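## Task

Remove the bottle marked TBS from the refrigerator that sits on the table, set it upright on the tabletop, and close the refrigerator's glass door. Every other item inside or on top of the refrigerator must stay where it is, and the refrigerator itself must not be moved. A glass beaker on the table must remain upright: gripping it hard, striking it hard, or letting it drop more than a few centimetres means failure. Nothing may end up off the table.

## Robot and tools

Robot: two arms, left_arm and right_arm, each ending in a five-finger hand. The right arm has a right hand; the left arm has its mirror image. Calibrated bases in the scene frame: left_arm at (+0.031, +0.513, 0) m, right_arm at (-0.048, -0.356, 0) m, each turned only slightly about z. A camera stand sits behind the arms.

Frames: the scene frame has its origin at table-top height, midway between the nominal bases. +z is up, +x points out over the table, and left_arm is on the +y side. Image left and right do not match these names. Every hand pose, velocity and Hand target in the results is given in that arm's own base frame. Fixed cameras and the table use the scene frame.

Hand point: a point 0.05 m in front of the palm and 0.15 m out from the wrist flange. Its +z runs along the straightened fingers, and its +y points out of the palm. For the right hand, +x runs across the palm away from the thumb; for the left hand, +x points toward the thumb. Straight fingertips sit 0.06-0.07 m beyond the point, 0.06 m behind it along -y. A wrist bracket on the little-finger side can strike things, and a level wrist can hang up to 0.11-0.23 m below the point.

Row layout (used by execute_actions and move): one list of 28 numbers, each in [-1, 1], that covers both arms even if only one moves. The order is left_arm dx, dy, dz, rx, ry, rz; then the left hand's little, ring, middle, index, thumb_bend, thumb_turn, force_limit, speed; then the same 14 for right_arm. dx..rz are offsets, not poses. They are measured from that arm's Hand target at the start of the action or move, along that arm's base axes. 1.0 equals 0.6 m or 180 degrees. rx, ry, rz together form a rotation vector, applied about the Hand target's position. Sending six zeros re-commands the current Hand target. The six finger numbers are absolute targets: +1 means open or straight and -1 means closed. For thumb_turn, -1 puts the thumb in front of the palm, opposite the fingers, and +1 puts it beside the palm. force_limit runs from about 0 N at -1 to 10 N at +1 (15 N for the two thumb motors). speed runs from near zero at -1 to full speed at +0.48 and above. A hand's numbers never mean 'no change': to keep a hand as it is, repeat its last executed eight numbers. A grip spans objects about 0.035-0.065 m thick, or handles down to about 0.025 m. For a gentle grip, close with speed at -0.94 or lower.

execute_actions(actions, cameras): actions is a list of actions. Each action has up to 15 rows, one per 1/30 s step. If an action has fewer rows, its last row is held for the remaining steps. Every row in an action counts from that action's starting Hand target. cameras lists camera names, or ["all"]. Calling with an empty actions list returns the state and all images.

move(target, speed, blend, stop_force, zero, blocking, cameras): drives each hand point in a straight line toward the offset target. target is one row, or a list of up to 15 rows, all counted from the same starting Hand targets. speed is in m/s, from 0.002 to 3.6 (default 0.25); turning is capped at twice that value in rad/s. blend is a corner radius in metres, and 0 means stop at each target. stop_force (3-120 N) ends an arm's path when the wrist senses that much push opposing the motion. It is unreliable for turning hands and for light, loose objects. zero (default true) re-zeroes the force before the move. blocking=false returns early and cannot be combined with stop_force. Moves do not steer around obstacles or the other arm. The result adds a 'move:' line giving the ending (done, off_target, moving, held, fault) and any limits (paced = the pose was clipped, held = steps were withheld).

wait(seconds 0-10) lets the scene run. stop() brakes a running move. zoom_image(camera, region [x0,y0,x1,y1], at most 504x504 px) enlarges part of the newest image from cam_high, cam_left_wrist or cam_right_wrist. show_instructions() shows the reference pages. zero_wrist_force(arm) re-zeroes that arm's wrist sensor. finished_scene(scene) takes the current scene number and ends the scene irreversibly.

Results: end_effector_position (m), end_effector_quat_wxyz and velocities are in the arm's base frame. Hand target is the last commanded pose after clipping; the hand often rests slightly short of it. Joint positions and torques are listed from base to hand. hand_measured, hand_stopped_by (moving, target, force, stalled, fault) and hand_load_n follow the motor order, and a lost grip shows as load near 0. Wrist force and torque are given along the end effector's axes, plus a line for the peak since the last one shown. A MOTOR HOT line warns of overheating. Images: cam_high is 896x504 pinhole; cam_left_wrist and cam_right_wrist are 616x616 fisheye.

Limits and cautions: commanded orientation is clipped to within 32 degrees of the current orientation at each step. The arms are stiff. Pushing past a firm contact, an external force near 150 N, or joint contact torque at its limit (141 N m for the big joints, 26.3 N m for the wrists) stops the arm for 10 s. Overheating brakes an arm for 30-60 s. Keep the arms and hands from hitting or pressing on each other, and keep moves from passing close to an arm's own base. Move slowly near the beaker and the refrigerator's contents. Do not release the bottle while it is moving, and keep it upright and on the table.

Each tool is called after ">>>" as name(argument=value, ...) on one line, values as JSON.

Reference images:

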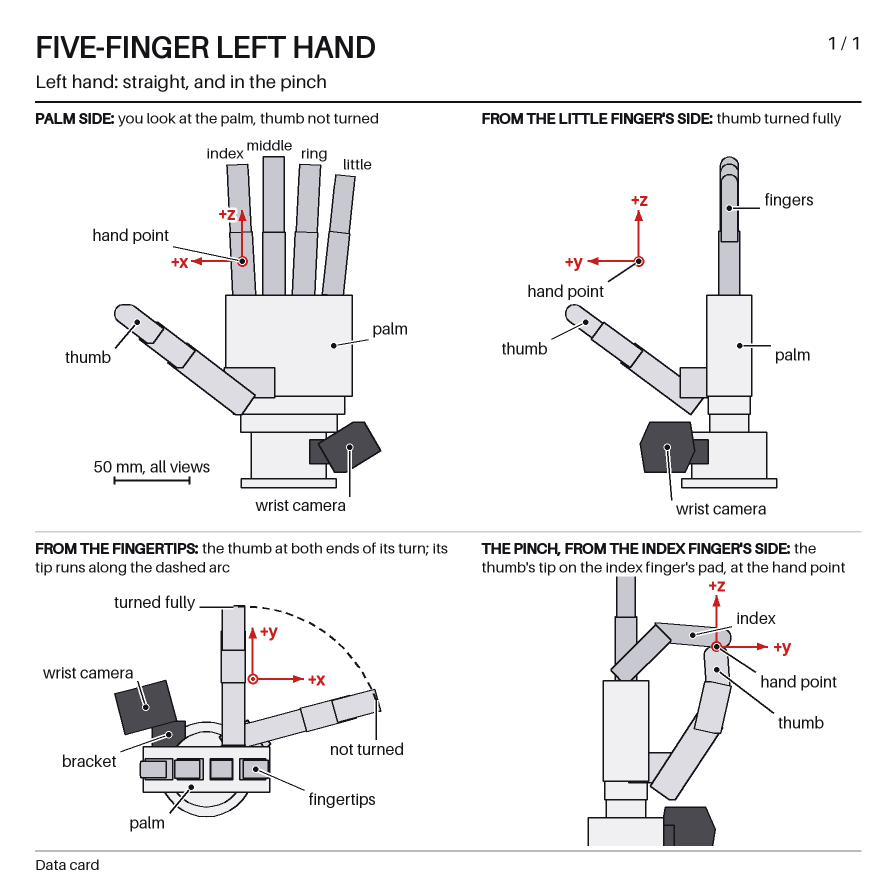

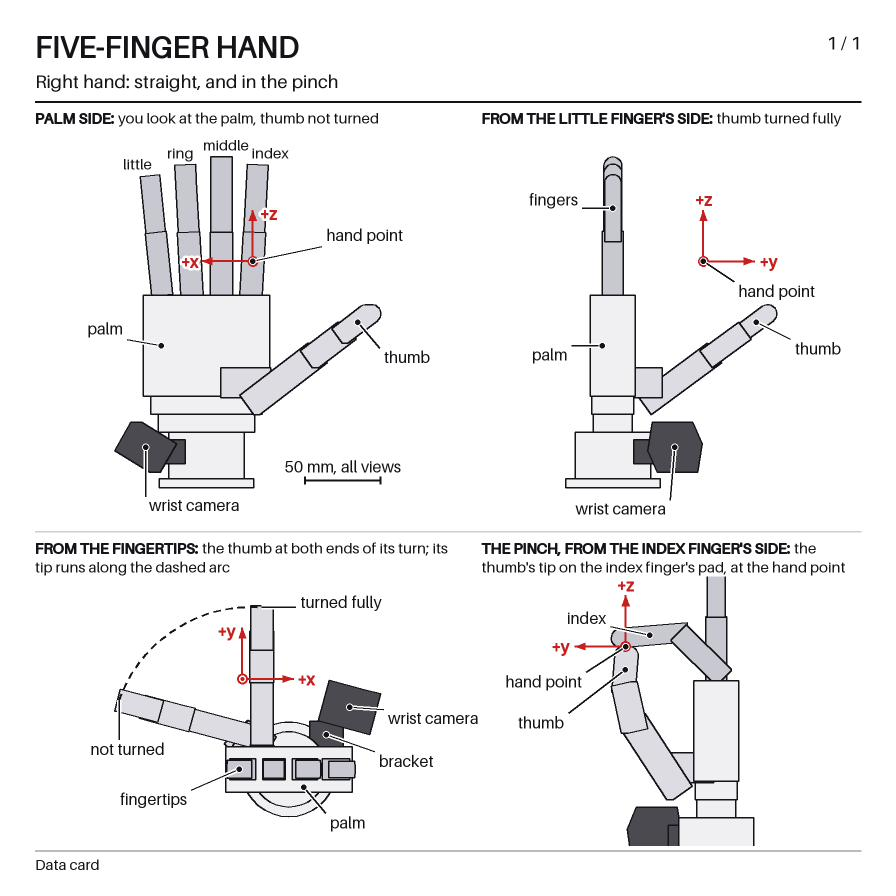

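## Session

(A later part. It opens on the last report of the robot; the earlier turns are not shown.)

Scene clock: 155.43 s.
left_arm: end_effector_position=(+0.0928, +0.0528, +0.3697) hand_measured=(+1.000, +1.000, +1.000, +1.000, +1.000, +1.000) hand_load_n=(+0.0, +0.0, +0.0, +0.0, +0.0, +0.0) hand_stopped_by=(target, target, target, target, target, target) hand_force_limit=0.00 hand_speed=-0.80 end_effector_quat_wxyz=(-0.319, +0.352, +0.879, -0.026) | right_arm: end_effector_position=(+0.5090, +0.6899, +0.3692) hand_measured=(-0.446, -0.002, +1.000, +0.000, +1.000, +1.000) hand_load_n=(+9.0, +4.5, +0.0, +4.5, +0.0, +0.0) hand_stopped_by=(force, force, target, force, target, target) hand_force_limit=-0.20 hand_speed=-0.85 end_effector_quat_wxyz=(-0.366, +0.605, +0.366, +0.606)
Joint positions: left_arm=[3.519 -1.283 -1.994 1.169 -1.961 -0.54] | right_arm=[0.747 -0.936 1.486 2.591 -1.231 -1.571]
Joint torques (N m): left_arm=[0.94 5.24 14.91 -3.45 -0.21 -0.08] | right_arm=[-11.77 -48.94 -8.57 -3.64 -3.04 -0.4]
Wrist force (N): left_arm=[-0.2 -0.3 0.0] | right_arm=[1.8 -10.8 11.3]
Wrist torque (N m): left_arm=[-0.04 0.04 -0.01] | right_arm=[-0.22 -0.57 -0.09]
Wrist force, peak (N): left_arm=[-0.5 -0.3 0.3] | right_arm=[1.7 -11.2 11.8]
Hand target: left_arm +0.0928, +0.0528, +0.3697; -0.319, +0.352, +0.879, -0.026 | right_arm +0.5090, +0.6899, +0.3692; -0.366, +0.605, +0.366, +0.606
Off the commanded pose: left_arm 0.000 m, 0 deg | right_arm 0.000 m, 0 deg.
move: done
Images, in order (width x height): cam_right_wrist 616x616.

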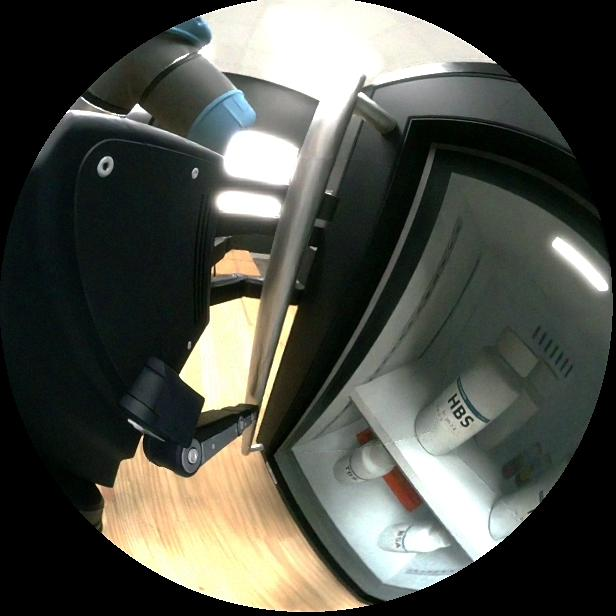

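>>> move(target=[[0,0,0,0,0,0,1,1,1,1,1,1,0,-0.8, -0.0065,0.0034,0,0,0,0,-0.8,-0.8,1,-0.8,1,1,-0.2,-0.85]], speed=0.02)

>>> move(target=[[0,0,0,0,0,0,1,1,1,1,1,1,0,-0.8, 0,0,0,0,0,0,-0.8,-0.75,1,-0.75,1,1,-0.2,-0.85]], speed=0.02, cameras=["cam_right_wrist"])

>>> zoom_image(camera="cam_right_wrist", region=[180, 160, 380, 420])

Scene clock: 160.87 s.
left_arm: end_effector_position=(+0.0928, +0.0528, +0.3697) hand_measured=(+1.000, +1.000, +1.000, +1.000, +1.000, +1.000) hand_load_n=(+0.0, +0.0, +0.0, +0.0, +0.0, +0.0) hand_stopped_by=(target, target, target, target, target, target) hand_force_limit=0.00 hand_speed=-0.80 end_effector_quat_wxyz=(-0.319, +0.352, +0.879, -0.026) | right_arm: end_effector_position=(+0.5051, +0.6920, +0.3691) hand_measured=(-0.446, -0.002, +1.000, -0.002, +1.000, +1.000) hand_load_n=(+6.5, +0.0, +0.0, +0.0, +0.5, +0.0) hand_stopped_by=(force, force, target, force, target, target) hand_force_limit=-0.20 hand_speed=-0.85 end_effector_quat_wxyz=(-0.366, +0.605, +0.366, +0.606)
Joint positions: left_arm=[3.519 -1.283 -1.994 1.169 -1.961 -0.54] | right_arm=[0.755 -0.937 1.487 2.59 -1.238 -1.571]
Joint torques (N m): left_arm=[-0.39 5.57 15.63 -3.55 -0.11 -0.07] | right_arm=[3.36 -47.91 -9.96 -4.35 0.4 -0.36]
Wrist force (N): left_arm=[-0.5 -0.2 0.0] | right_arm=[-0.2 6.7 4.5]
Wrist torque (N m): left_arm=[-0.02 0.08 -0.02] | right_arm=[0.12 -0.35 0.57]
Wrist force, peak (N): left_arm=[-0.7 0.0 0.0] | right_arm=[1.8 -11.1 11.5]
Hand target: left_arm +0.0928, +0.0528, +0.3697; -0.319, +0.352, +0.879, -0.026 | right_arm +0.5051, +0.6920, +0.3692; -0.366, +0.605, +0.366, +0.606
Off the commanded pose: left_arm 0.000 m, 0 deg | right_arm 0.000 m, 0 deg.
move: done

Scene clock: 162.20 s.
left_arm: end_effector_position=(+0.0928, +0.0528, +0.3697) hand_measured=(+1.000, +1.000, +1.000, +1.000, +1.000, +1.000) hand_load_n=(+0.0, +0.0, +0.0, +0.0, +0.0, +0.0) hand_stopped_by=(target, target, target, target, target, target) hand_force_limit=0.00 hand_speed=-0.80 end_effector_quat_wxyz=(-0.319, +0.352, +0.879, -0.026) | right_arm: end_effector_position=(+0.5051, +0.6920, +0.3691) hand_measured=(-0.446, -0.444, +1.000, -0.444, +1.000, +1.000) hand_load_n=(+4.0, +5.0, +0.0, +3.5, +0.0, +0.0) hand_stopped_by=(force, force, target, force, target, target) hand_force_limit=-0.20 hand_speed=-0.85 end_effector_quat_wxyz=(-0.366, +0.605, +0.366, +0.606)
Joint positions: left_arm=[3.519 -1.283 -1.994 1.169 -1.961 -0.54] | right_arm=[0.754 -0.937 1.487 2.59 -1.238 -1.571]
Joint torques (N m): left_arm=[0.45 5.15 14.77 -3.61 -0.33 0.01] | right_arm=[-4.4 -43.23 -24.96 -2.66 -0.46 -0.51]
Wrist force (N): left_arm=[-0.1 -0.1 -0.1] | right_arm=[0.3 0.1 12.4]
Wrist torque (N m): left_arm=[0.00 0.01 0.00] | right_arm=[-0.16 -0.48 0.19]
Wrist force, peak (N): left_arm=[-0.6 -0.3 0.1] | right_arm=[0.5 -1.5 13.6]
Hand target: left_arm +0.0928, +0.0528, +0.3697; -0.319, +0.352, +0.879, -0.026 | right_arm +0.5051, +0.6920, +0.3692; -0.366, +0.605, +0.366, +0.606
Off the commanded pose: left_arm 0.000 m, 0 deg | right_arm 0.000 m, 0 deg.
move: done
Images, in order (width x height): cam_right_wrist 616x616.

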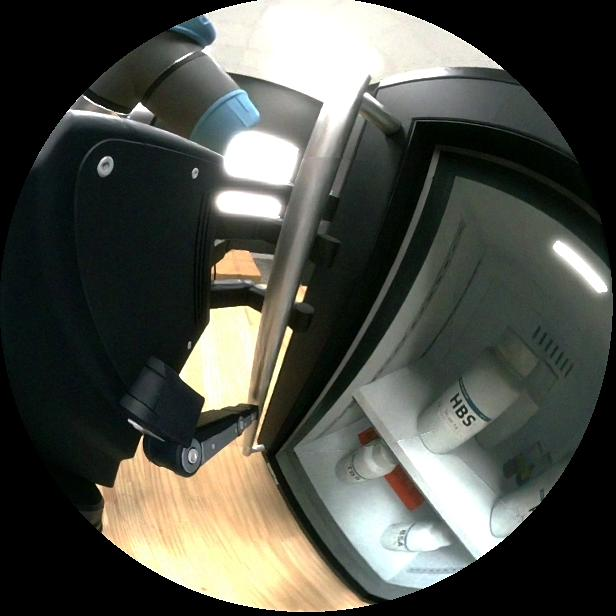

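Scaled by 1.938 from the camera's 616x616 image, which has a finer 880x880 frame.

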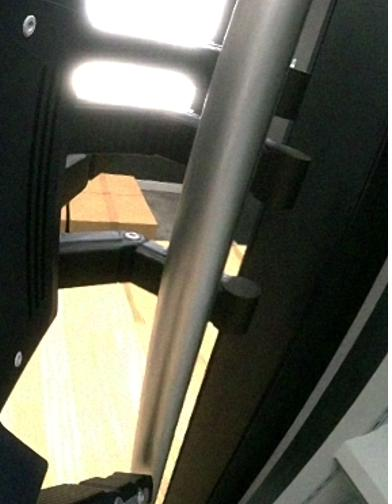

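>>> move(target=[[0,0,0,0,0,0,1,1,1,1,1,1,0,-0.8, -0.1475,-0.0175,0,0,0,0.0556,-0.8,-0.75,1,-0.75,1,1,-0.2,-0.85]], speed=0.05, cameras=["cam_right_wrist"])

>>> move(target=[[0,0,0,0,0,0,1,1,1,1,1,1,0,-0.8, -0.1517,-0.0523,0,0,0,0.0611,-0.8,-0.75,1,-0.75,1,1,-0.2,-0.85],[0,0,0,0,0,0,1,1,1,1,1,1,0,-0.8, -0.287,-0.1377,0,0,0,0.1166,-0.8,-0.75,1,-0.75,1,1,-0.2,-0.85]], speed=0.07, blend=0.01, cameras=["cam_right_wrist","cam_high"])

Scene clock: 169.43 s.
left_arm: end_effector_position=(+0.0928, +0.0528, +0.3697) hand_measured=(+1.000, +1.000, +1.000, +1.000, +1.000, +1.000) hand_load_n=(+0.0, +0.0, +0.0, +0.0, +0.0, +0.0) hand_stopped_by=(target, target, target, target, target, target) hand_force_limit=0.00 hand_speed=-0.80 end_effector_quat_wxyz=(-0.319, +0.352, +0.879, -0.026) | right_arm: end_effector_position=(+0.4165, +0.6815, +0.3691) hand_measured=(-0.446, -0.444, +1.000, -0.444, +1.000, +1.000) hand_load_n=(+0.0, +0.0, +0.0, +0.0, +0.0, +0.0) hand_stopped_by=(force, force, target, force, target, target) hand_force_limit=-0.20 hand_speed=-0.85 end_effector_quat_wxyz=(-0.417, +0.570, +0.417, +0.571) end_effector_velocity=(+0.001, +0.001, +0.001) end_effector_angular_velocity=(+0.001, -0.001, -0.003)
Joint positions: left_arm=[3.519 -1.283 -1.994 1.169 -1.961 -0.54] | right_arm=[0.771 -1.057 1.692 2.505 -1.08 -1.571]
Joint velocities: left_arm=[within noise] | right_arm=[0.001 0.002 -0.005 0.002 -0.005 0]
Joint torques (N m): left_arm=[0.42 4.26 15.44 -3.44 -0.23 -0.08] | right_arm=[-3.11 -29.14 -29.82 -0.09 -1.92 1.76]
Wrist force (N): left_arm=[-0.4 0.2 0.0] | right_arm=[-0.1 -0.2 -0.3]
Wrist torque (N m): left_arm=[0.03 0.05 -0.03] | right_arm=[-0.08 0.03 0.13]
Wrist force, peak (N): left_arm=[-0.6 0.1 -0.5] | right_arm=[0.6 -2.0 18.3]
Hand target: left_arm +0.0928, +0.0528, +0.3697; -0.319, +0.352, +0.879, -0.026 | right_arm +0.4166, +0.6815, +0.3692; -0.417, +0.570, +0.417, +0.571
Off the commanded pose: left_arm 0.000 m, 0 deg | right_arm 0.000 m, 0 deg.
move: done
Images, in order (width x height): cam_right_wrist 616x616.

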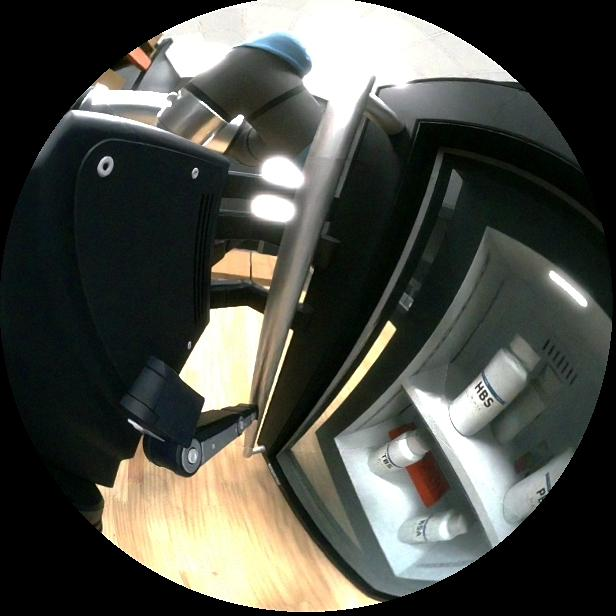

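Scene clock: 172.53 s.
left_arm: end_effector_position=(+0.0928, +0.0528, +0.3697) hand_measured=(+1.000, +1.000, +1.000, +1.000, +1.000, +1.000) hand_load_n=(+0.0, +0.0, +0.0, +0.0, +0.0, +0.0) hand_stopped_by=(target, target, target, target, target, target) hand_force_limit=0.00 hand_speed=-0.80 end_effector_quat_wxyz=(-0.319, +0.352, +0.879, -0.026) | right_arm: end_effector_position=(+0.2445, +0.5988, +0.3692) hand_measured=(-0.446, -0.444, +1.000, -0.444, +1.000, +1.000) hand_load_n=(+0.0, +0.0, +0.0, +0.0, +0.0, +0.0) hand_stopped_by=(force, force, target, force, target, target) hand_force_limit=-0.20 hand_speed=-0.85 end_effector_quat_wxyz=(+0.514, -0.485, -0.514, -0.486)
Joint positions: left_arm=[3.519 -1.283 -1.994 1.169 -1.961 -0.54] | right_arm=[0.708 -1.339 2.121 2.358 -0.65 -1.57]
Joint torques (N m): left_arm=[1.02 5.09 15.78 -3.64 -0.18 -0.01] | right_arm=[5.52 -18.11 -26.53 0.76 -1.46 1.58]
Wrist force (N): left_arm=[-0.3 -0.1 0.0] | right_arm=[-0.3 1.1 0.2]
Wrist torque (N m): left_arm=[-0.02 0.05 -0.02] | right_arm=[-0.06 0.05 0.05]
Wrist force, peak (N): left_arm=[-1.0 -0.2 0.1] | right_arm=[0.6 4.6 4.6]
Hand target: left_arm +0.0928, +0.0528, +0.3697; -0.319, +0.352, +0.879, -0.026 | right_arm +0.2444, +0.5989, +0.3692; +0.514, -0.485, -0.514, -0.486
Off the commanded pose: left_arm 0.000 m, 0 deg | right_arm 0.000 m, 0 deg.
move: done
Images, in order (width x height): cam_high 896x504, cam_right_wrist 616x616.

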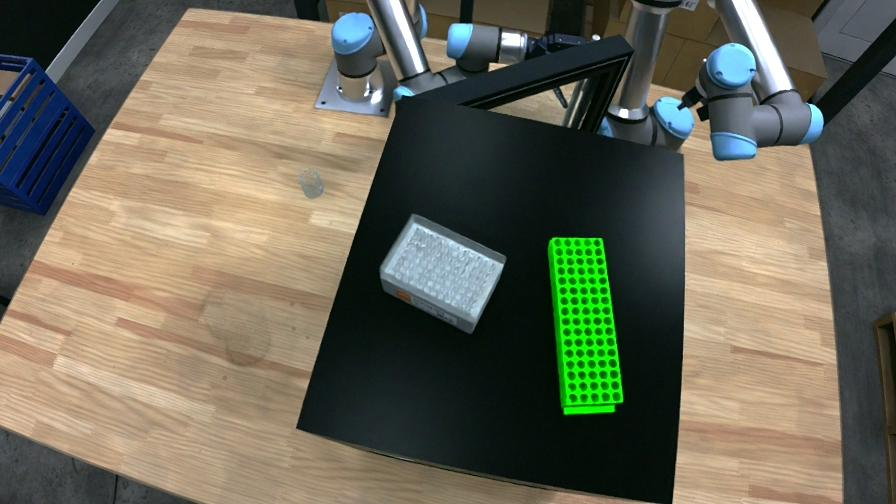

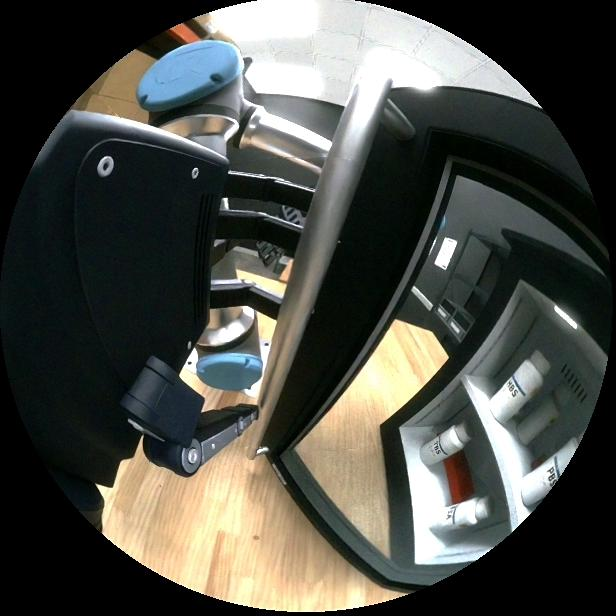

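>>> move(target=[[0,0,0,0,0,0,1,1,1,1,1,1,0,-0.8, -0.1048,-0.1036,0,0,0,0.05,-0.8,-0.75,1,-0.75,1,1,-0.2,-0.85],[0,0,0,0,0,0,1,1,1,1,1,1,0,-0.8, -0.1858,-0.2263,0,0,0,0.1,-0.8,-0.75,1,-0.75,1,1,-0.2,-0.85]], speed=0.07, blend=0.01, cameras=["all"])

Scene clock: 178.60 s.
left_arm: end_effector_position=(+0.0928, +0.0528, +0.3697) hand_measured=(+1.000, +1.000, +1.000, +1.000, +1.000, +1.000) hand_load_n=(+0.0, +0.0, +0.0, +0.0, +0.0, +0.0) hand_stopped_by=(target, target, target, target, target, target) hand_force_limit=0.00 hand_speed=-0.80 end_effector_quat_wxyz=(-0.319, +0.352, +0.879, -0.026) | right_arm: end_effector_position=(+0.1330, +0.4631, +0.3691) hand_measured=(-0.446, -0.444, +1.000, -0.444, +1.000, +1.000) hand_load_n=(+0.0, +0.0, +0.0, +0.5, +0.0, +0.0) hand_stopped_by=(force, force, target, force, target, target) hand_force_limit=-0.20 hand_speed=-0.85 end_effector_quat_wxyz=(+0.584, -0.399, -0.584, -0.399)
Joint positions: left_arm=[3.519 -1.283 -1.994 1.169 -1.961 -0.54] | right_arm=[0.37 -1.651 2.468 2.298 0.001 -1.545]
Joint torques (N m): left_arm=[1.05 4.71 15.77 -3.65 -0.16 0.21] | right_arm=[1.44 -7.55 -26.53 2.06 0.38 -1.36]
Wrist force (N): left_arm=[-0.3 -0.1 0.3] | right_arm=[-0.5 -0.2 -0.6]
Wrist torque (N m): left_arm=[-0.03 0.05 -0.01] | right_arm=[-0.05 0.08 0.13]
Wrist force, peak (N): left_arm=[-0.7 0.0 0.4] | right_arm=[0.2 2.8 2.3]
Hand target: left_arm +0.0928, +0.0528, +0.3697; -0.319, +0.352, +0.879, -0.026 | right_arm +0.1330, +0.4631, +0.3692; +0.584, -0.398, -0.584, -0.399
Off the commanded pose: left_arm 0.000 m, 0 deg | right_arm 0.000 m, 0 deg.
move: done

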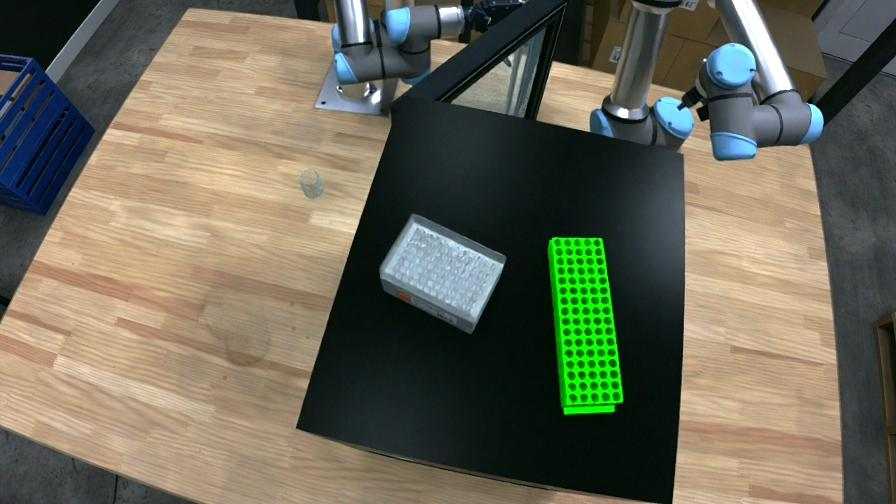

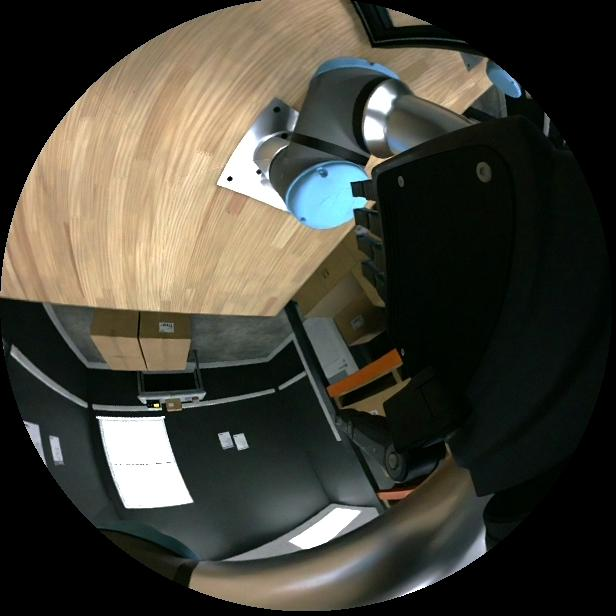

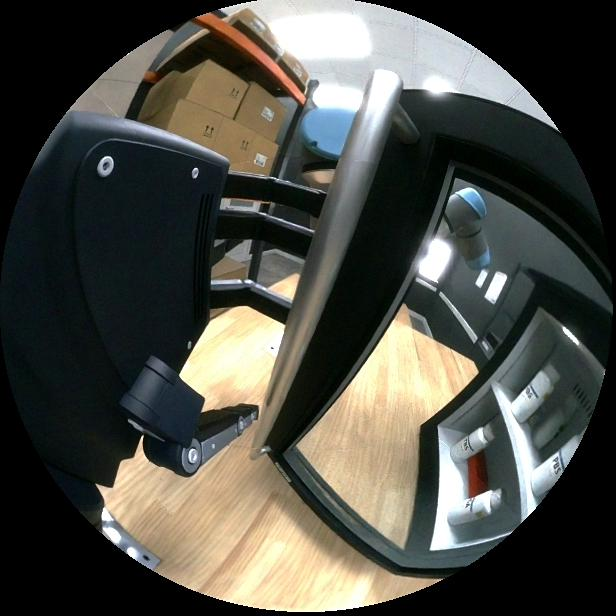

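>>> move(target=[[0.1667,-0.0333,0.2167,0,0,0,1,1,1,1,1,1,0,-0.8, 0,0,0,0,0,0,-0.8,-0.75,1,-0.75,1,1,-0.2,-0.85]], speed=0.2)

>>> move(target=[[0.145,-0.2217,0.0833,-0.2629,-0.0214,-0.7243,1,1,1,1,1,1,0,-0.8, 0,0,0,0,0,0,-0.8,-0.75,1,-0.75,1,1,-0.2,-0.85]], speed=0.25, cameras=["cam_high","cam_left_wrist"])

Scene clock: 196.20 s.
left_arm: end_effector_position=(+0.1622, +0.0392, +0.4601) hand_measured=(+1.000, +1.000, +1.000, +1.000, +1.000, +1.000) hand_load_n=(+0.0, -0.5, +0.0, +0.0, +0.0, +0.0) hand_stopped_by=(target, target, target, target, target, target) hand_force_limit=0.00 hand_speed=-0.80 end_effector_quat_wxyz=(-0.319, +0.352, +0.879, -0.026) | right_arm: end_effector_position=(+0.1330, +0.4631, +0.3692) hand_measured=(-0.446, -0.444, +1.000, -0.444, +1.000, +1.000) hand_load_n=(+0.5, +0.5, +0.0, +0.5, +0.0, +0.0) hand_stopped_by=(force, force, target, force, target, target) hand_force_limit=-0.20 hand_speed=-0.85 end_effector_quat_wxyz=(+0.584, -0.399, -0.584, -0.399)
Joint positions: left_arm=[3.368 -1.467 -1.627 0.941 -1.881 -0.675] | right_arm=[0.37 -1.652 2.469 2.301 0.002 -1.548]
Joint torques (N m): left_arm=[14.66 24.13 9.07 -1.82 -1.46 1.87] | right_arm=[1.52 -17 -2.79 2.17 1.47 -1.45]
Wrist force (N): left_arm=[-0.4 0.3 0.0] | right_arm=[-0.5 0.4 -0.4]
Wrist torque (N m): left_arm=[0.10 0.00 -0.01] | right_arm=[-0.01 0.07 0.14]
Wrist force, peak (N): left_arm=[0.1 0.1 -7.1] | right_arm=[-0.8 0.0 -0.9]
Hand target: left_arm +0.1622, +0.0392, +0.4601; -0.319, +0.352, +0.879, -0.026 (not the last commanded pose) | right_arm +0.1330, +0.4631, +0.3692; +0.584, -0.398, -0.584, -0.399
Off the commanded pose: left_arm 0.051 m, 0 deg | right_arm 0.000 m, 0 deg.
move: held (left_arm; a check stopped the path); limits=held
pose unreachable (left arm): on one or more control steps of this call, first in action 0 (counted from 0), this arm could not follow its commanded pose, so it was not sent that pose on those steps. It may still have moved: this result reports where it is.
cause: moving toward the commanded pose would bring two parts of the arm too close to each other (joints 4 (wrist 1) to 6 (wrist 3) lie between them).

Scene clock: 201.57 s.
left_arm: end_effector_position=(+0.2492, -0.0937, +0.5101) hand_measured=(+1.000, +1.000, +1.000, +1.000, +1.000, +1.000) hand_load_n=(+0.0, +0.0, +0.0, +0.0, -0.5, +0.0) hand_stopped_by=(target, target, target, target, target, target) hand_force_limit=0.00 hand_speed=-0.80 end_effector_quat_wxyz=(+0.000, +1.000, +0.000, +0.000) | right_arm: end_effector_position=(+0.1330, +0.4631, +0.3692) hand_measured=(-0.446, -0.444, +1.000, -0.444, +1.000, +1.000) hand_load_n=(+0.0, +0.5, +0.0, +0.0, +0.0, +0.0) hand_stopped_by=(force, force, target, force, target, target) hand_force_limit=-0.20 hand_speed=-0.85 end_effector_quat_wxyz=(+0.584, -0.399, -0.584, -0.399)
Joint positions: left_arm=[3.637 -1.398 -1.269 1.096 -1.57 2.066] | right_arm=[0.37 -1.657 2.473 2.323 0.002 -1.569]
Joint torques (N m): left_arm=[-7.35 20.62 4.26 -1.24 -0.77 1.19] | right_arm=[-4.41 -16.07 -2.91 1.77 2 -1.21]
Wrist force (N): left_arm=[-1.1 0.7 -0.9] | right_arm=[-0.4 0.5 -0.6]
Wrist torque (N m): left_arm=[0.14 0.00 -0.05] | right_arm=[0.03 0.06 0.17]
Wrist force, peak (N): left_arm=[-1.2 1.1 -0.9] | right_arm=[-0.7 0.5 -0.7]
Hand target: left_arm +0.2492, -0.0938, +0.5101; +0.000, +1.000, +0.000, +0.000 | right_arm +0.1330, +0.4631, +0.3692; +0.584, -0.398, -0.584, -0.399
Off the commanded pose: left_arm 0.000 m, 0 deg | right_arm 0.000 m, 0 deg.
move: done
Images, in order (width x height): cam_high 896x504, cam_left_wrist 616x616.

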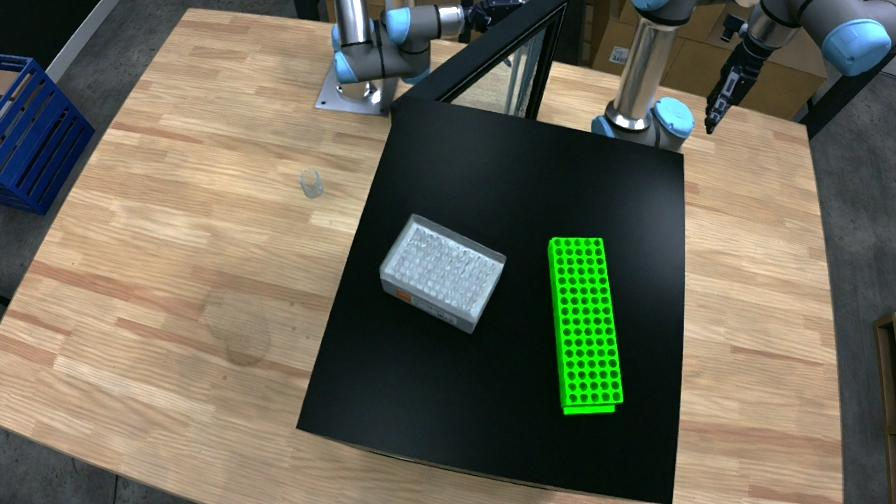

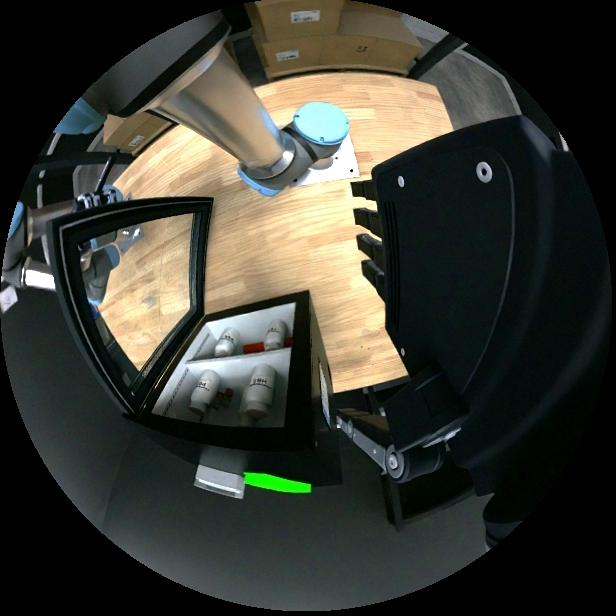

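>>> move(target=[[0.118,-0.177,-0.0168,0,0,0,1,1,1,1,1,1,0,-0.8, 0,0,0,0,0,0,-0.8,-0.75,1,-0.75,1,1,-0.2,-0.85]], speed=0.2)

>>> move(target=[[0,0,0,0,-0.2167,0,1,1,1,1,1,1,0,-0.8, 0,0,0,0,0,0,-0.8,-0.75,1,-0.75,1,1,-0.2,-0.85]], speed=0.2)

>>> move(target=[[0.0167,0,-0.1333,0,-0.2167,0,1,1,1,1,1,-1,0,-0.2, 0,0,0,0,0,0,-0.8,-0.75,1,-0.75,1,1,-0.2,-0.85]], speed=0.2, cameras=["all"])

Scene clock: 208.33 s.
left_arm: end_effector_position=(+0.3199, -0.1999, +0.5000) hand_measured=(+1.000, +1.000, +1.000, +1.000, +1.000, +1.000) hand_load_n=(+0.0, +0.0, +0.0, +0.0, +0.0, +0.0) hand_stopped_by=(target, target, target, target, target, target) hand_force_limit=0.00 hand_speed=-0.80 end_effector_quat_wxyz=(+0.000, +1.000, +0.000, +0.000) | right_arm: end_effector_position=(+0.1330, +0.4631, +0.3692) hand_measured=(-0.446, -0.444, +1.000, -0.444, +1.000, +1.000) hand_load_n=(+0.0, +0.5, +0.0, +0.5, +0.0, +0.0) hand_stopped_by=(force, force, target, force, target, target) hand_force_limit=-0.20 hand_speed=-0.85 end_effector_quat_wxyz=(+0.584, -0.399, -0.584, -0.399)
Joint positions: left_arm=[3.12 -1.655 -1.055 1.138 -1.57 1.549] | right_arm=[0.37 -1.658 2.474 2.327 0.002 -1.573]
Joint torques (N m): left_arm=[-10.02 14.13 13.82 -1.14 1.14 -1.68] | right_arm=[-4.12 -16.77 -2.96 1.75 2.01 -1.36]
Wrist force (N): left_arm=[-0.8 1.1 -1.1] | right_arm=[-0.7 0.3 -0.4]
Wrist torque (N m): left_arm=[0.18 -0.09 -0.26] | right_arm=[-0.02 0.09 0.15]
Wrist force, peak (N): left_arm=[0.0 2.5 -0.6] | right_arm=[-0.7 0.4 -0.7]
Hand target: left_arm +0.3200, -0.2000, +0.5000; +0.000, +1.000, +0.000, +0.000 | right_arm +0.1330, +0.4631, +0.3692; +0.584, -0.398, -0.584, -0.399
Off the commanded pose: left_arm 0.000 m, 0 deg | right_arm 0.000 m, 0 deg.
move: done

Scene clock: 210.53 s.
left_arm: end_effector_position=(+0.3199, -0.2001, +0.5000) hand_measured=(+1.000, +1.000, +1.000, +1.000, +1.000, +1.000) hand_load_n=(+0.0, +0.0, +0.0, +0.0, +0.0, +0.0) hand_stopped_by=(target, target, target, target, target, target) hand_force_limit=0.00 hand_speed=-0.80 end_effector_quat_wxyz=(+0.000, +0.943, +0.000, +0.334) | right_arm: end_effector_position=(+0.1330, +0.4631, +0.3692) hand_measured=(-0.446, -0.444, +1.000, -0.444, +1.000, +1.000) hand_load_n=(+0.0, +0.5, +0.0, +0.5, +0.0, +0.0) hand_stopped_by=(force, force, target, force, target, target) hand_force_limit=-0.20 hand_speed=-0.85 end_effector_quat_wxyz=(+0.584, -0.399, -0.584, -0.399)
Joint positions: left_arm=[3.096 -1.258 -1.433 1.8 -1.599 1.536] | right_arm=[0.37 -1.66 2.476 2.335 0.002 -1.581]
Joint torques (N m): left_arm=[14.67 -1.59 20.83 -0.04 1.53 0.74] | right_arm=[-4.57 -16.68 -3.45 1.93 2.13 -1.22]
Wrist force (N): left_arm=[0.0 0.6 -0.6] | right_arm=[-0.6 0.5 -0.3]
Wrist torque (N m): left_arm=[0.04 0.01 0.00] | right_arm=[0.00 0.07 0.16]
Wrist force, peak (N): left_arm=[-1.1 1.3 -0.6] | right_arm=[-0.8 0.5 -0.4]
Hand target: left_arm +0.3200, -0.2000, +0.5000; +0.000, +0.943, +0.000, +0.334 | right_arm +0.1330, +0.4631, +0.3692; +0.584, -0.398, -0.584, -0.399
Off the commanded pose: left_arm 0.000 m, 0 deg | right_arm 0.000 m, 0 deg.
move: done

Scene clock: 212.73 s.
left_arm: end_effector_position=(+0.3299, -0.2000, +0.4201) hand_measured=(+1.000, +1.000, +1.000, +1.000, +1.000, -1.000) hand_load_n=(+0.0, +0.0, +0.0, +0.0, +0.0, +0.0) hand_stopped_by=(target, target, target, target, target, target) hand_force_limit=0.00 hand_speed=-0.20 end_effector_quat_wxyz=(+0.000, +0.777, +0.000, +0.629) | right_arm: end_effector_position=(+0.1330, +0.4631, +0.3692) hand_measured=(-0.446, -0.444, +1.000, -0.444, +1.000, +1.000) hand_load_n=(+0.0, +0.5, +0.0, +0.0, +0.0, +0.0) hand_stopped_by=(force, force, target, force, target, target) hand_force_limit=-0.20 hand_speed=-0.85 end_effector_quat_wxyz=(+0.584, -0.399, -0.584, -0.399)
Joint positions: left_arm=[3.066 -0.857 -2.142 2.789 -1.645 1.555] | right_arm=[0.37 -1.663 2.478 2.344 0.002 -1.589]
Joint torques (N m): left_arm=[-11.04 -16.25 15.23 1.59 -0.71 -2.16] | right_arm=[-5.46 -16.96 -4.31 1.78 2.09 -1.33]
Wrist force (N): left_arm=[0.2 -0.1 0.4] | right_arm=[-0.8 0.5 -0.4]
Wrist torque (N m): left_arm=[-0.19 0.06 -0.08] | right_arm=[-0.02 0.10 0.16]
Wrist force, peak (N): left_arm=[0.4 0.8 -0.9] | right_arm=[-0.9 0.5 -0.4]
Hand target: left_arm +0.3300, -0.2000, +0.4200; +0.000, +0.777, +0.000, +0.629 | right_arm +0.1330, +0.4631, +0.3692; +0.584, -0.398, -0.584, -0.399
Off the commanded pose: left_arm 0.000 m, 0 deg | right_arm 0.000 m, 0 deg.
move: done

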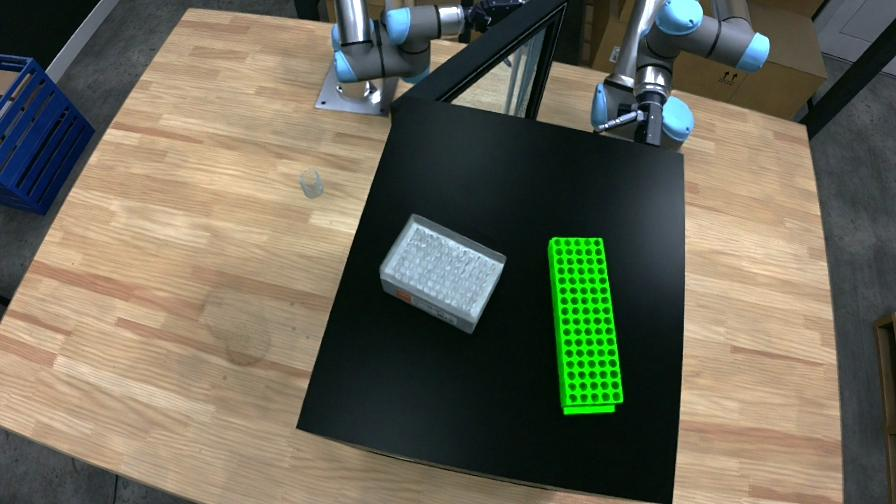

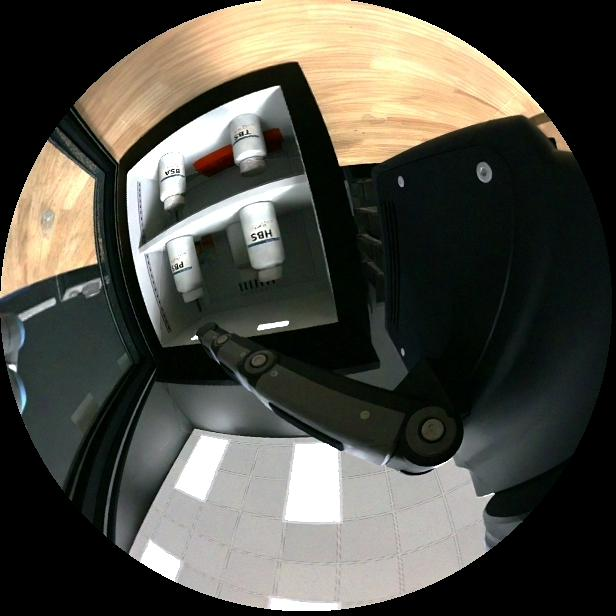

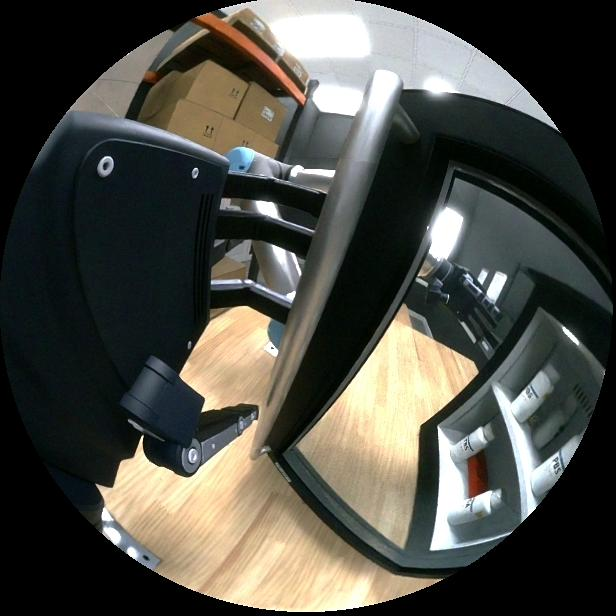

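>>> move(target=[[0.0093,-0.125,-0.3667,0,0,0,1,1,1,1,1,-1,0,-0.2, 0,0,0,0,0,0,-0.8,-0.75,1,-0.75,1,1,-0.2,-0.85]], speed=0.15, cameras=["all"])

>>> zoom_image(camera="cam_left_wrist", region=[150, 80, 450, 380])

Scene clock: 218.40 s.
left_arm: end_effector_position=(+0.3355, -0.2750, +0.2000) hand_measured=(+1.000, +1.000, +1.000, +1.000, +1.000, -1.000) hand_load_n=(+0.0, +0.0, +0.0, +0.0, +0.0, +0.0) hand_stopped_by=(target, target, target, target, target, target) hand_force_limit=0.00 hand_speed=-0.20 end_effector_quat_wxyz=(+0.000, +0.777, +0.000, +0.629) | right_arm: end_effector_position=(+0.1330, +0.4631, +0.3692) hand_measured=(-0.446, -0.444, +1.000, -0.444, +1.000, +1.000) hand_load_n=(+0.0, +0.0, +0.0, +0.5, +0.0, +0.0) hand_stopped_by=(force, force, target, force, target, target) hand_force_limit=-0.20 hand_speed=-0.85 end_effector_quat_wxyz=(+0.584, -0.399, -0.584, -0.399)
Joint positions: left_arm=[2.561 -1.382 -2.489 3.622 -2.136 1.436] | right_arm=[0.37 -1.664 2.479 2.351 0.002 -1.596]
Joint torques (N m): left_arm=[14.95 -1.41 24.47 1.54 1.12 2.21] | right_arm=[-5.73 -15.92 -3.56 1.9 2.01 -1.43]
Wrist force (N): left_arm=[-0.1 0.3 0.5] | right_arm=[-0.6 0.4 -0.3]
Wrist torque (N m): left_arm=[-0.11 0.10 -0.02] | right_arm=[-0.04 0.06 0.16]
Wrist force, peak (N): left_arm=[1.5 -0.5 -0.2] | right_arm=[-1.0 0.6 -0.3]
Hand target: left_arm +0.3356, -0.2750, +0.2000; +0.000, +0.777, +0.000, +0.629 | right_arm +0.1330, +0.4631, +0.3692; +0.584, -0.398, -0.584, -0.399
Off the commanded pose: left_arm 0.000 m, 0 deg | right_arm 0.000 m, 0 deg.
move: done

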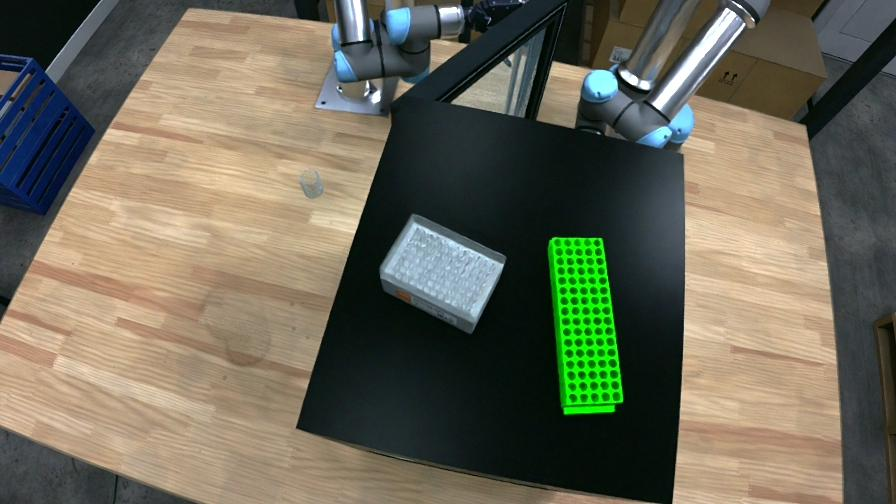

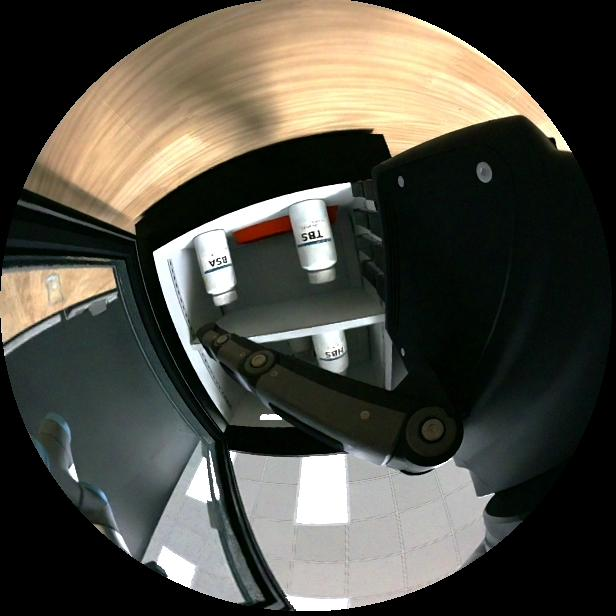

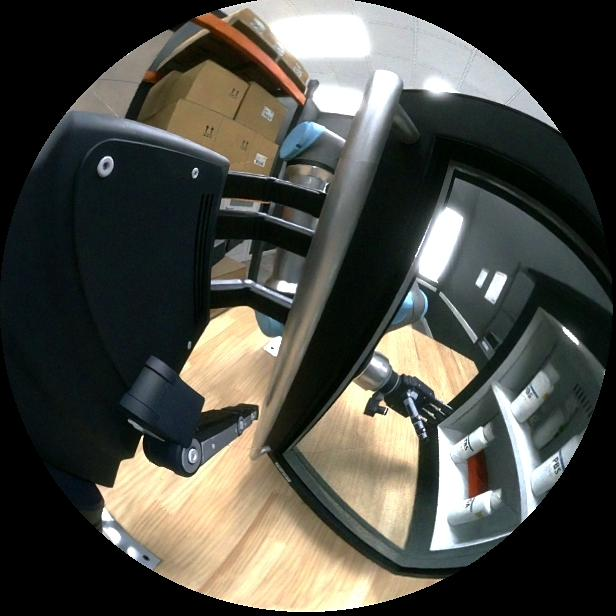

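Scaled by 1.680 from the camera's 616x616 image, which has a finer 880x880 frame.

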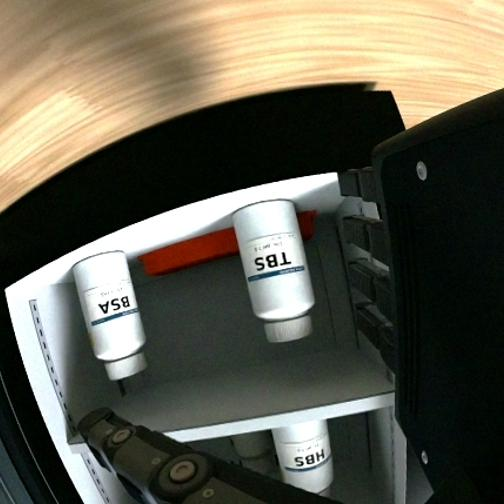

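>>> move(target=[[0,0.0153,-0.0083,0,0,0,0.7,0.7,1,1,1,-1,0,-0.2, 0,0,0,0,0,0,-0.8,-0.75,1,-0.75,1,1,-0.2,-0.85],[0.174,0.0153,-0.0083,0,0,0,0.7,0.7,1,1,1,-1,0,-0.2, 0,0,0,0,0,0,-0.8,-0.75,1,-0.75,1,1,-0.2,-0.85]], speed=0.08, stop_force=10, cameras=["cam_left_wrist","cam_right_wrist"])

>>> zoom_image(camera="cam_left_wrist", region=[180, 100, 480, 400])

Scene clock: 263.03 s.
left_arm: end_effector_position=(+0.4400, -0.2658, +0.1950) hand_measured=(+0.700, +0.700, +1.000, +1.000, +1.000, -1.000) hand_load_n=(+0.0, +0.0, +0.0, +0.0, +0.0, +0.0) hand_stopped_by=(target, target, target, target, target, target) hand_force_limit=0.00 hand_speed=-0.20 end_effector_quat_wxyz=(+0.000, +0.777, +0.000, +0.629) | right_arm: end_effector_position=(+0.1330, +0.4631, +0.3692) hand_measured=(-0.446, -0.444, +1.000, -0.444, +1.000, +1.000) hand_load_n=(+0.0, +0.0, +0.0, +0.5, +0.0, +0.0) hand_stopped_by=(force, force, target, force, target, target) hand_force_limit=-0.20 hand_speed=-0.85 end_effector_quat_wxyz=(+0.584, -0.399, -0.584, -0.399)
Joint positions: left_arm=[2.812 -1.537 -2.375 3.691 -1.893 1.5] | right_arm=[0.37 -1.667 2.481 2.361 0.002 -1.605]
Joint torques (N m): left_arm=[-14.52 25.64 3.83 -1.08 -0.14 -2.37] | right_arm=[-4.17 -15.97 -2.06 1.9 2.03 -1.39]
Wrist force (N): left_arm=[0.2 0.1 0.2] | right_arm=[-0.7 0.6 -0.2]
Wrist torque (N m): left_arm=[-0.14 0.04 -0.05] | right_arm=[-0.01 0.08 0.16]
Wrist force, peak (N): left_arm=[0.4 0.0 1.2] | right_arm=[-0.8 0.7 -0.3]
Hand target: left_arm +0.4400, -0.2658, +0.1950; +0.000, +0.777, +0.000, +0.629 | right_arm +0.1330, +0.4631, +0.3692; +0.584, -0.398, -0.584, -0.399
Off the commanded pose: left_arm 0.000 m, 0 deg | right_arm 0.000 m, 0 deg.
move: done
Images, in order (width x height): cam_left_wrist 616x616, cam_right_wrist 616x616.

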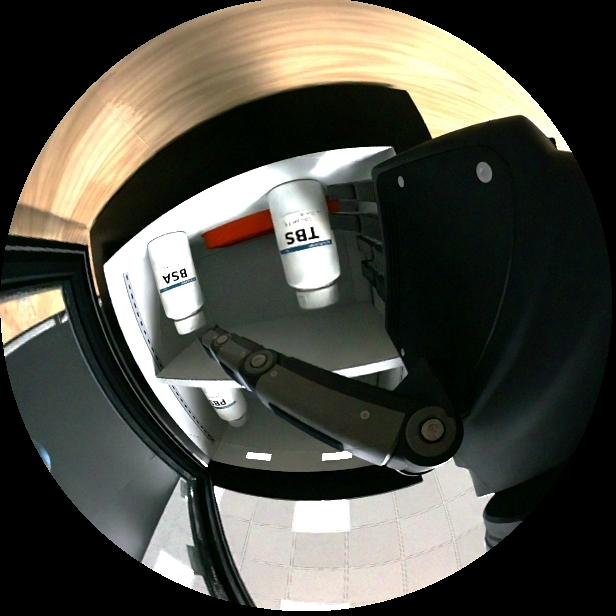

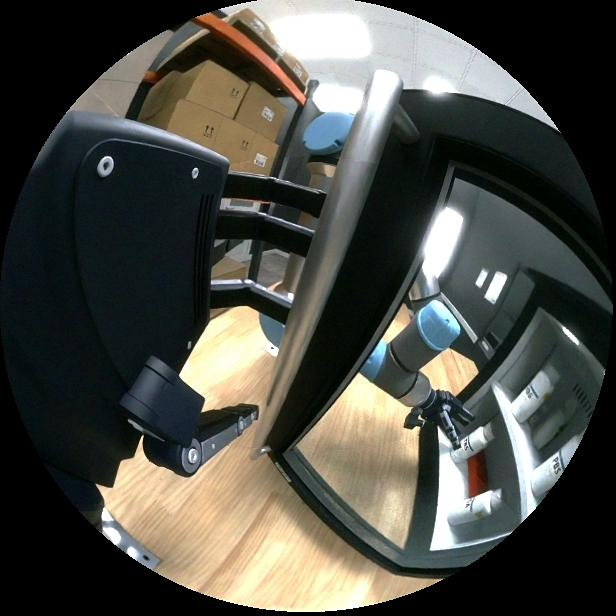

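Scaled by 1.680 from the camera's 616x616 image, which has a finer 880x880 frame.

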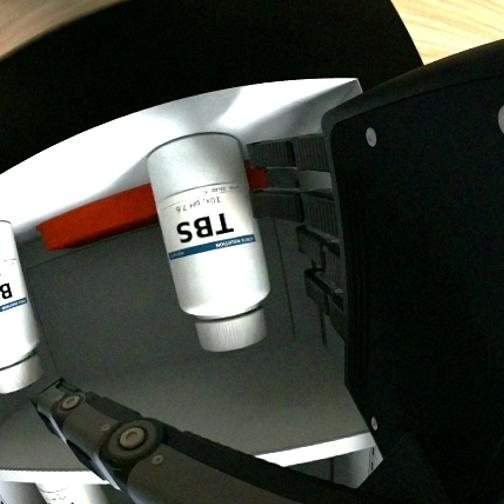

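>>> move(target=[[0.125,0.0017,0,0,0,0,0.92,0.92,1,1,1,-1,0,-0.2, 0,0,0,0,0,0,-0.8,-0.75,1,-0.75,1,1,-0.2,-0.85]], speed=0.05, stop_force=5, cameras=["cam_left_wrist","cam_right_wrist"])

>>> zoom_image(camera="cam_left_wrist", region=[180, 100, 480, 400])

Scene clock: 274.10 s.
left_arm: end_effector_position=(+0.5150, -0.2648, +0.1950) hand_measured=(+0.920, +0.920, +1.000, +1.000, +1.000, -1.000) hand_load_n=(+0.0, +0.0, +0.0, +0.0, -0.5, -0.5) hand_stopped_by=(target, target, target, target, target, target) hand_force_limit=0.00 hand_speed=-0.20 end_effector_quat_wxyz=(+0.000, +0.777, +0.000, +0.629) | right_arm: end_effector_position=(+0.1330, +0.4631, +0.3692) hand_measured=(-0.446, -0.444, +1.000, -0.444, +1.000, +1.000) hand_load_n=(+0.0, +0.5, +0.0, +0.5, +0.0, +0.5) hand_stopped_by=(force, force, target, force, target, target) hand_force_limit=-0.20 hand_speed=-0.85 end_effector_quat_wxyz=(+0.584, -0.399, -0.584, -0.399)
Joint positions: left_arm=[2.893 -1.674 -2.23 3.688 -1.813 1.518] | right_arm=[0.37 -1.67 2.484 2.371 0.002 -1.615]
Joint torques (N m): left_arm=[-13.33 30.54 4 1.74 -1.31 -1.78] | right_arm=[-5.01 -17.06 -3.36 1.67 2.12 -1.42]
Wrist force (N): left_arm=[0.3 0.3 -0.3] | right_arm=[-0.7 0.5 -0.2]
Wrist torque (N m): left_arm=[-0.12 0.01 -0.03] | right_arm=[-0.02 0.07 0.16]
Wrist force, peak (N): left_arm=[0.6 0.6 -0.5] | right_arm=[-0.9 0.5 -0.3]
Hand target: left_arm +0.5150, -0.2648, +0.1950; +0.000, +0.777, +0.000, +0.629 | right_arm +0.1330, +0.4631, +0.3692; +0.584, -0.398, -0.584, -0.399
Off the commanded pose: left_arm 0.000 m, 0 deg | right_arm 0.000 m, 0 deg.
move: done
Images, in order (width x height): cam_left_wrist 616x616, cam_right_wrist 616x616.

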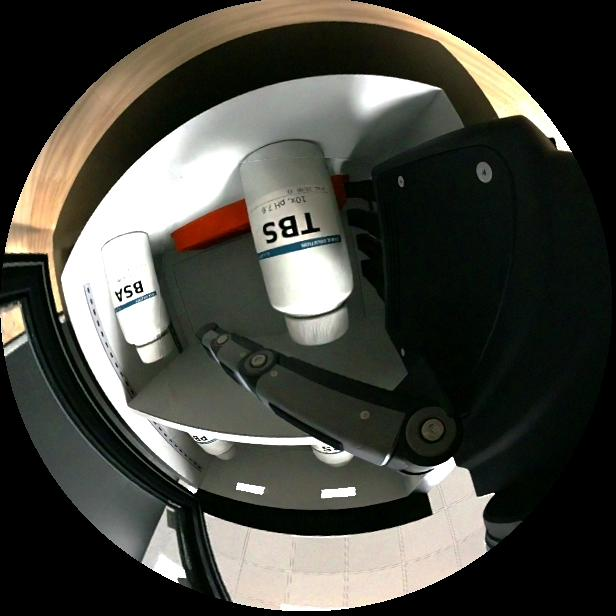

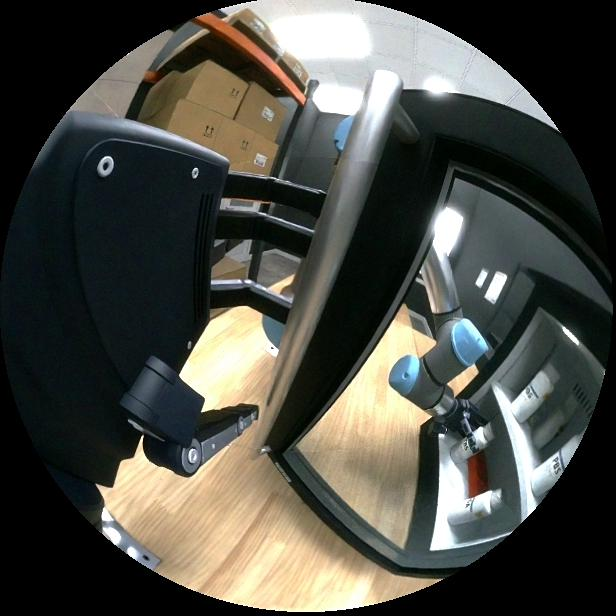

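Scaled by 1.680 from the camera's 616x616 image, which has a finer 880x880 frame.

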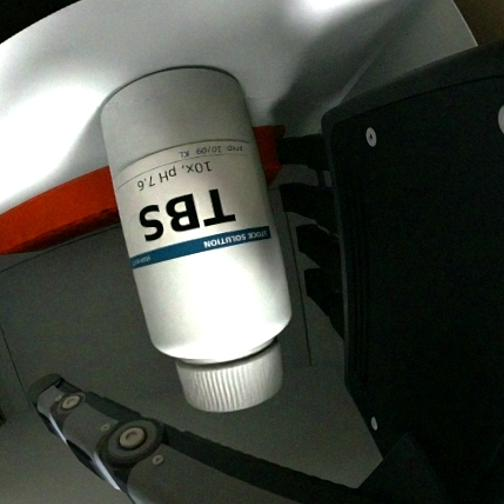

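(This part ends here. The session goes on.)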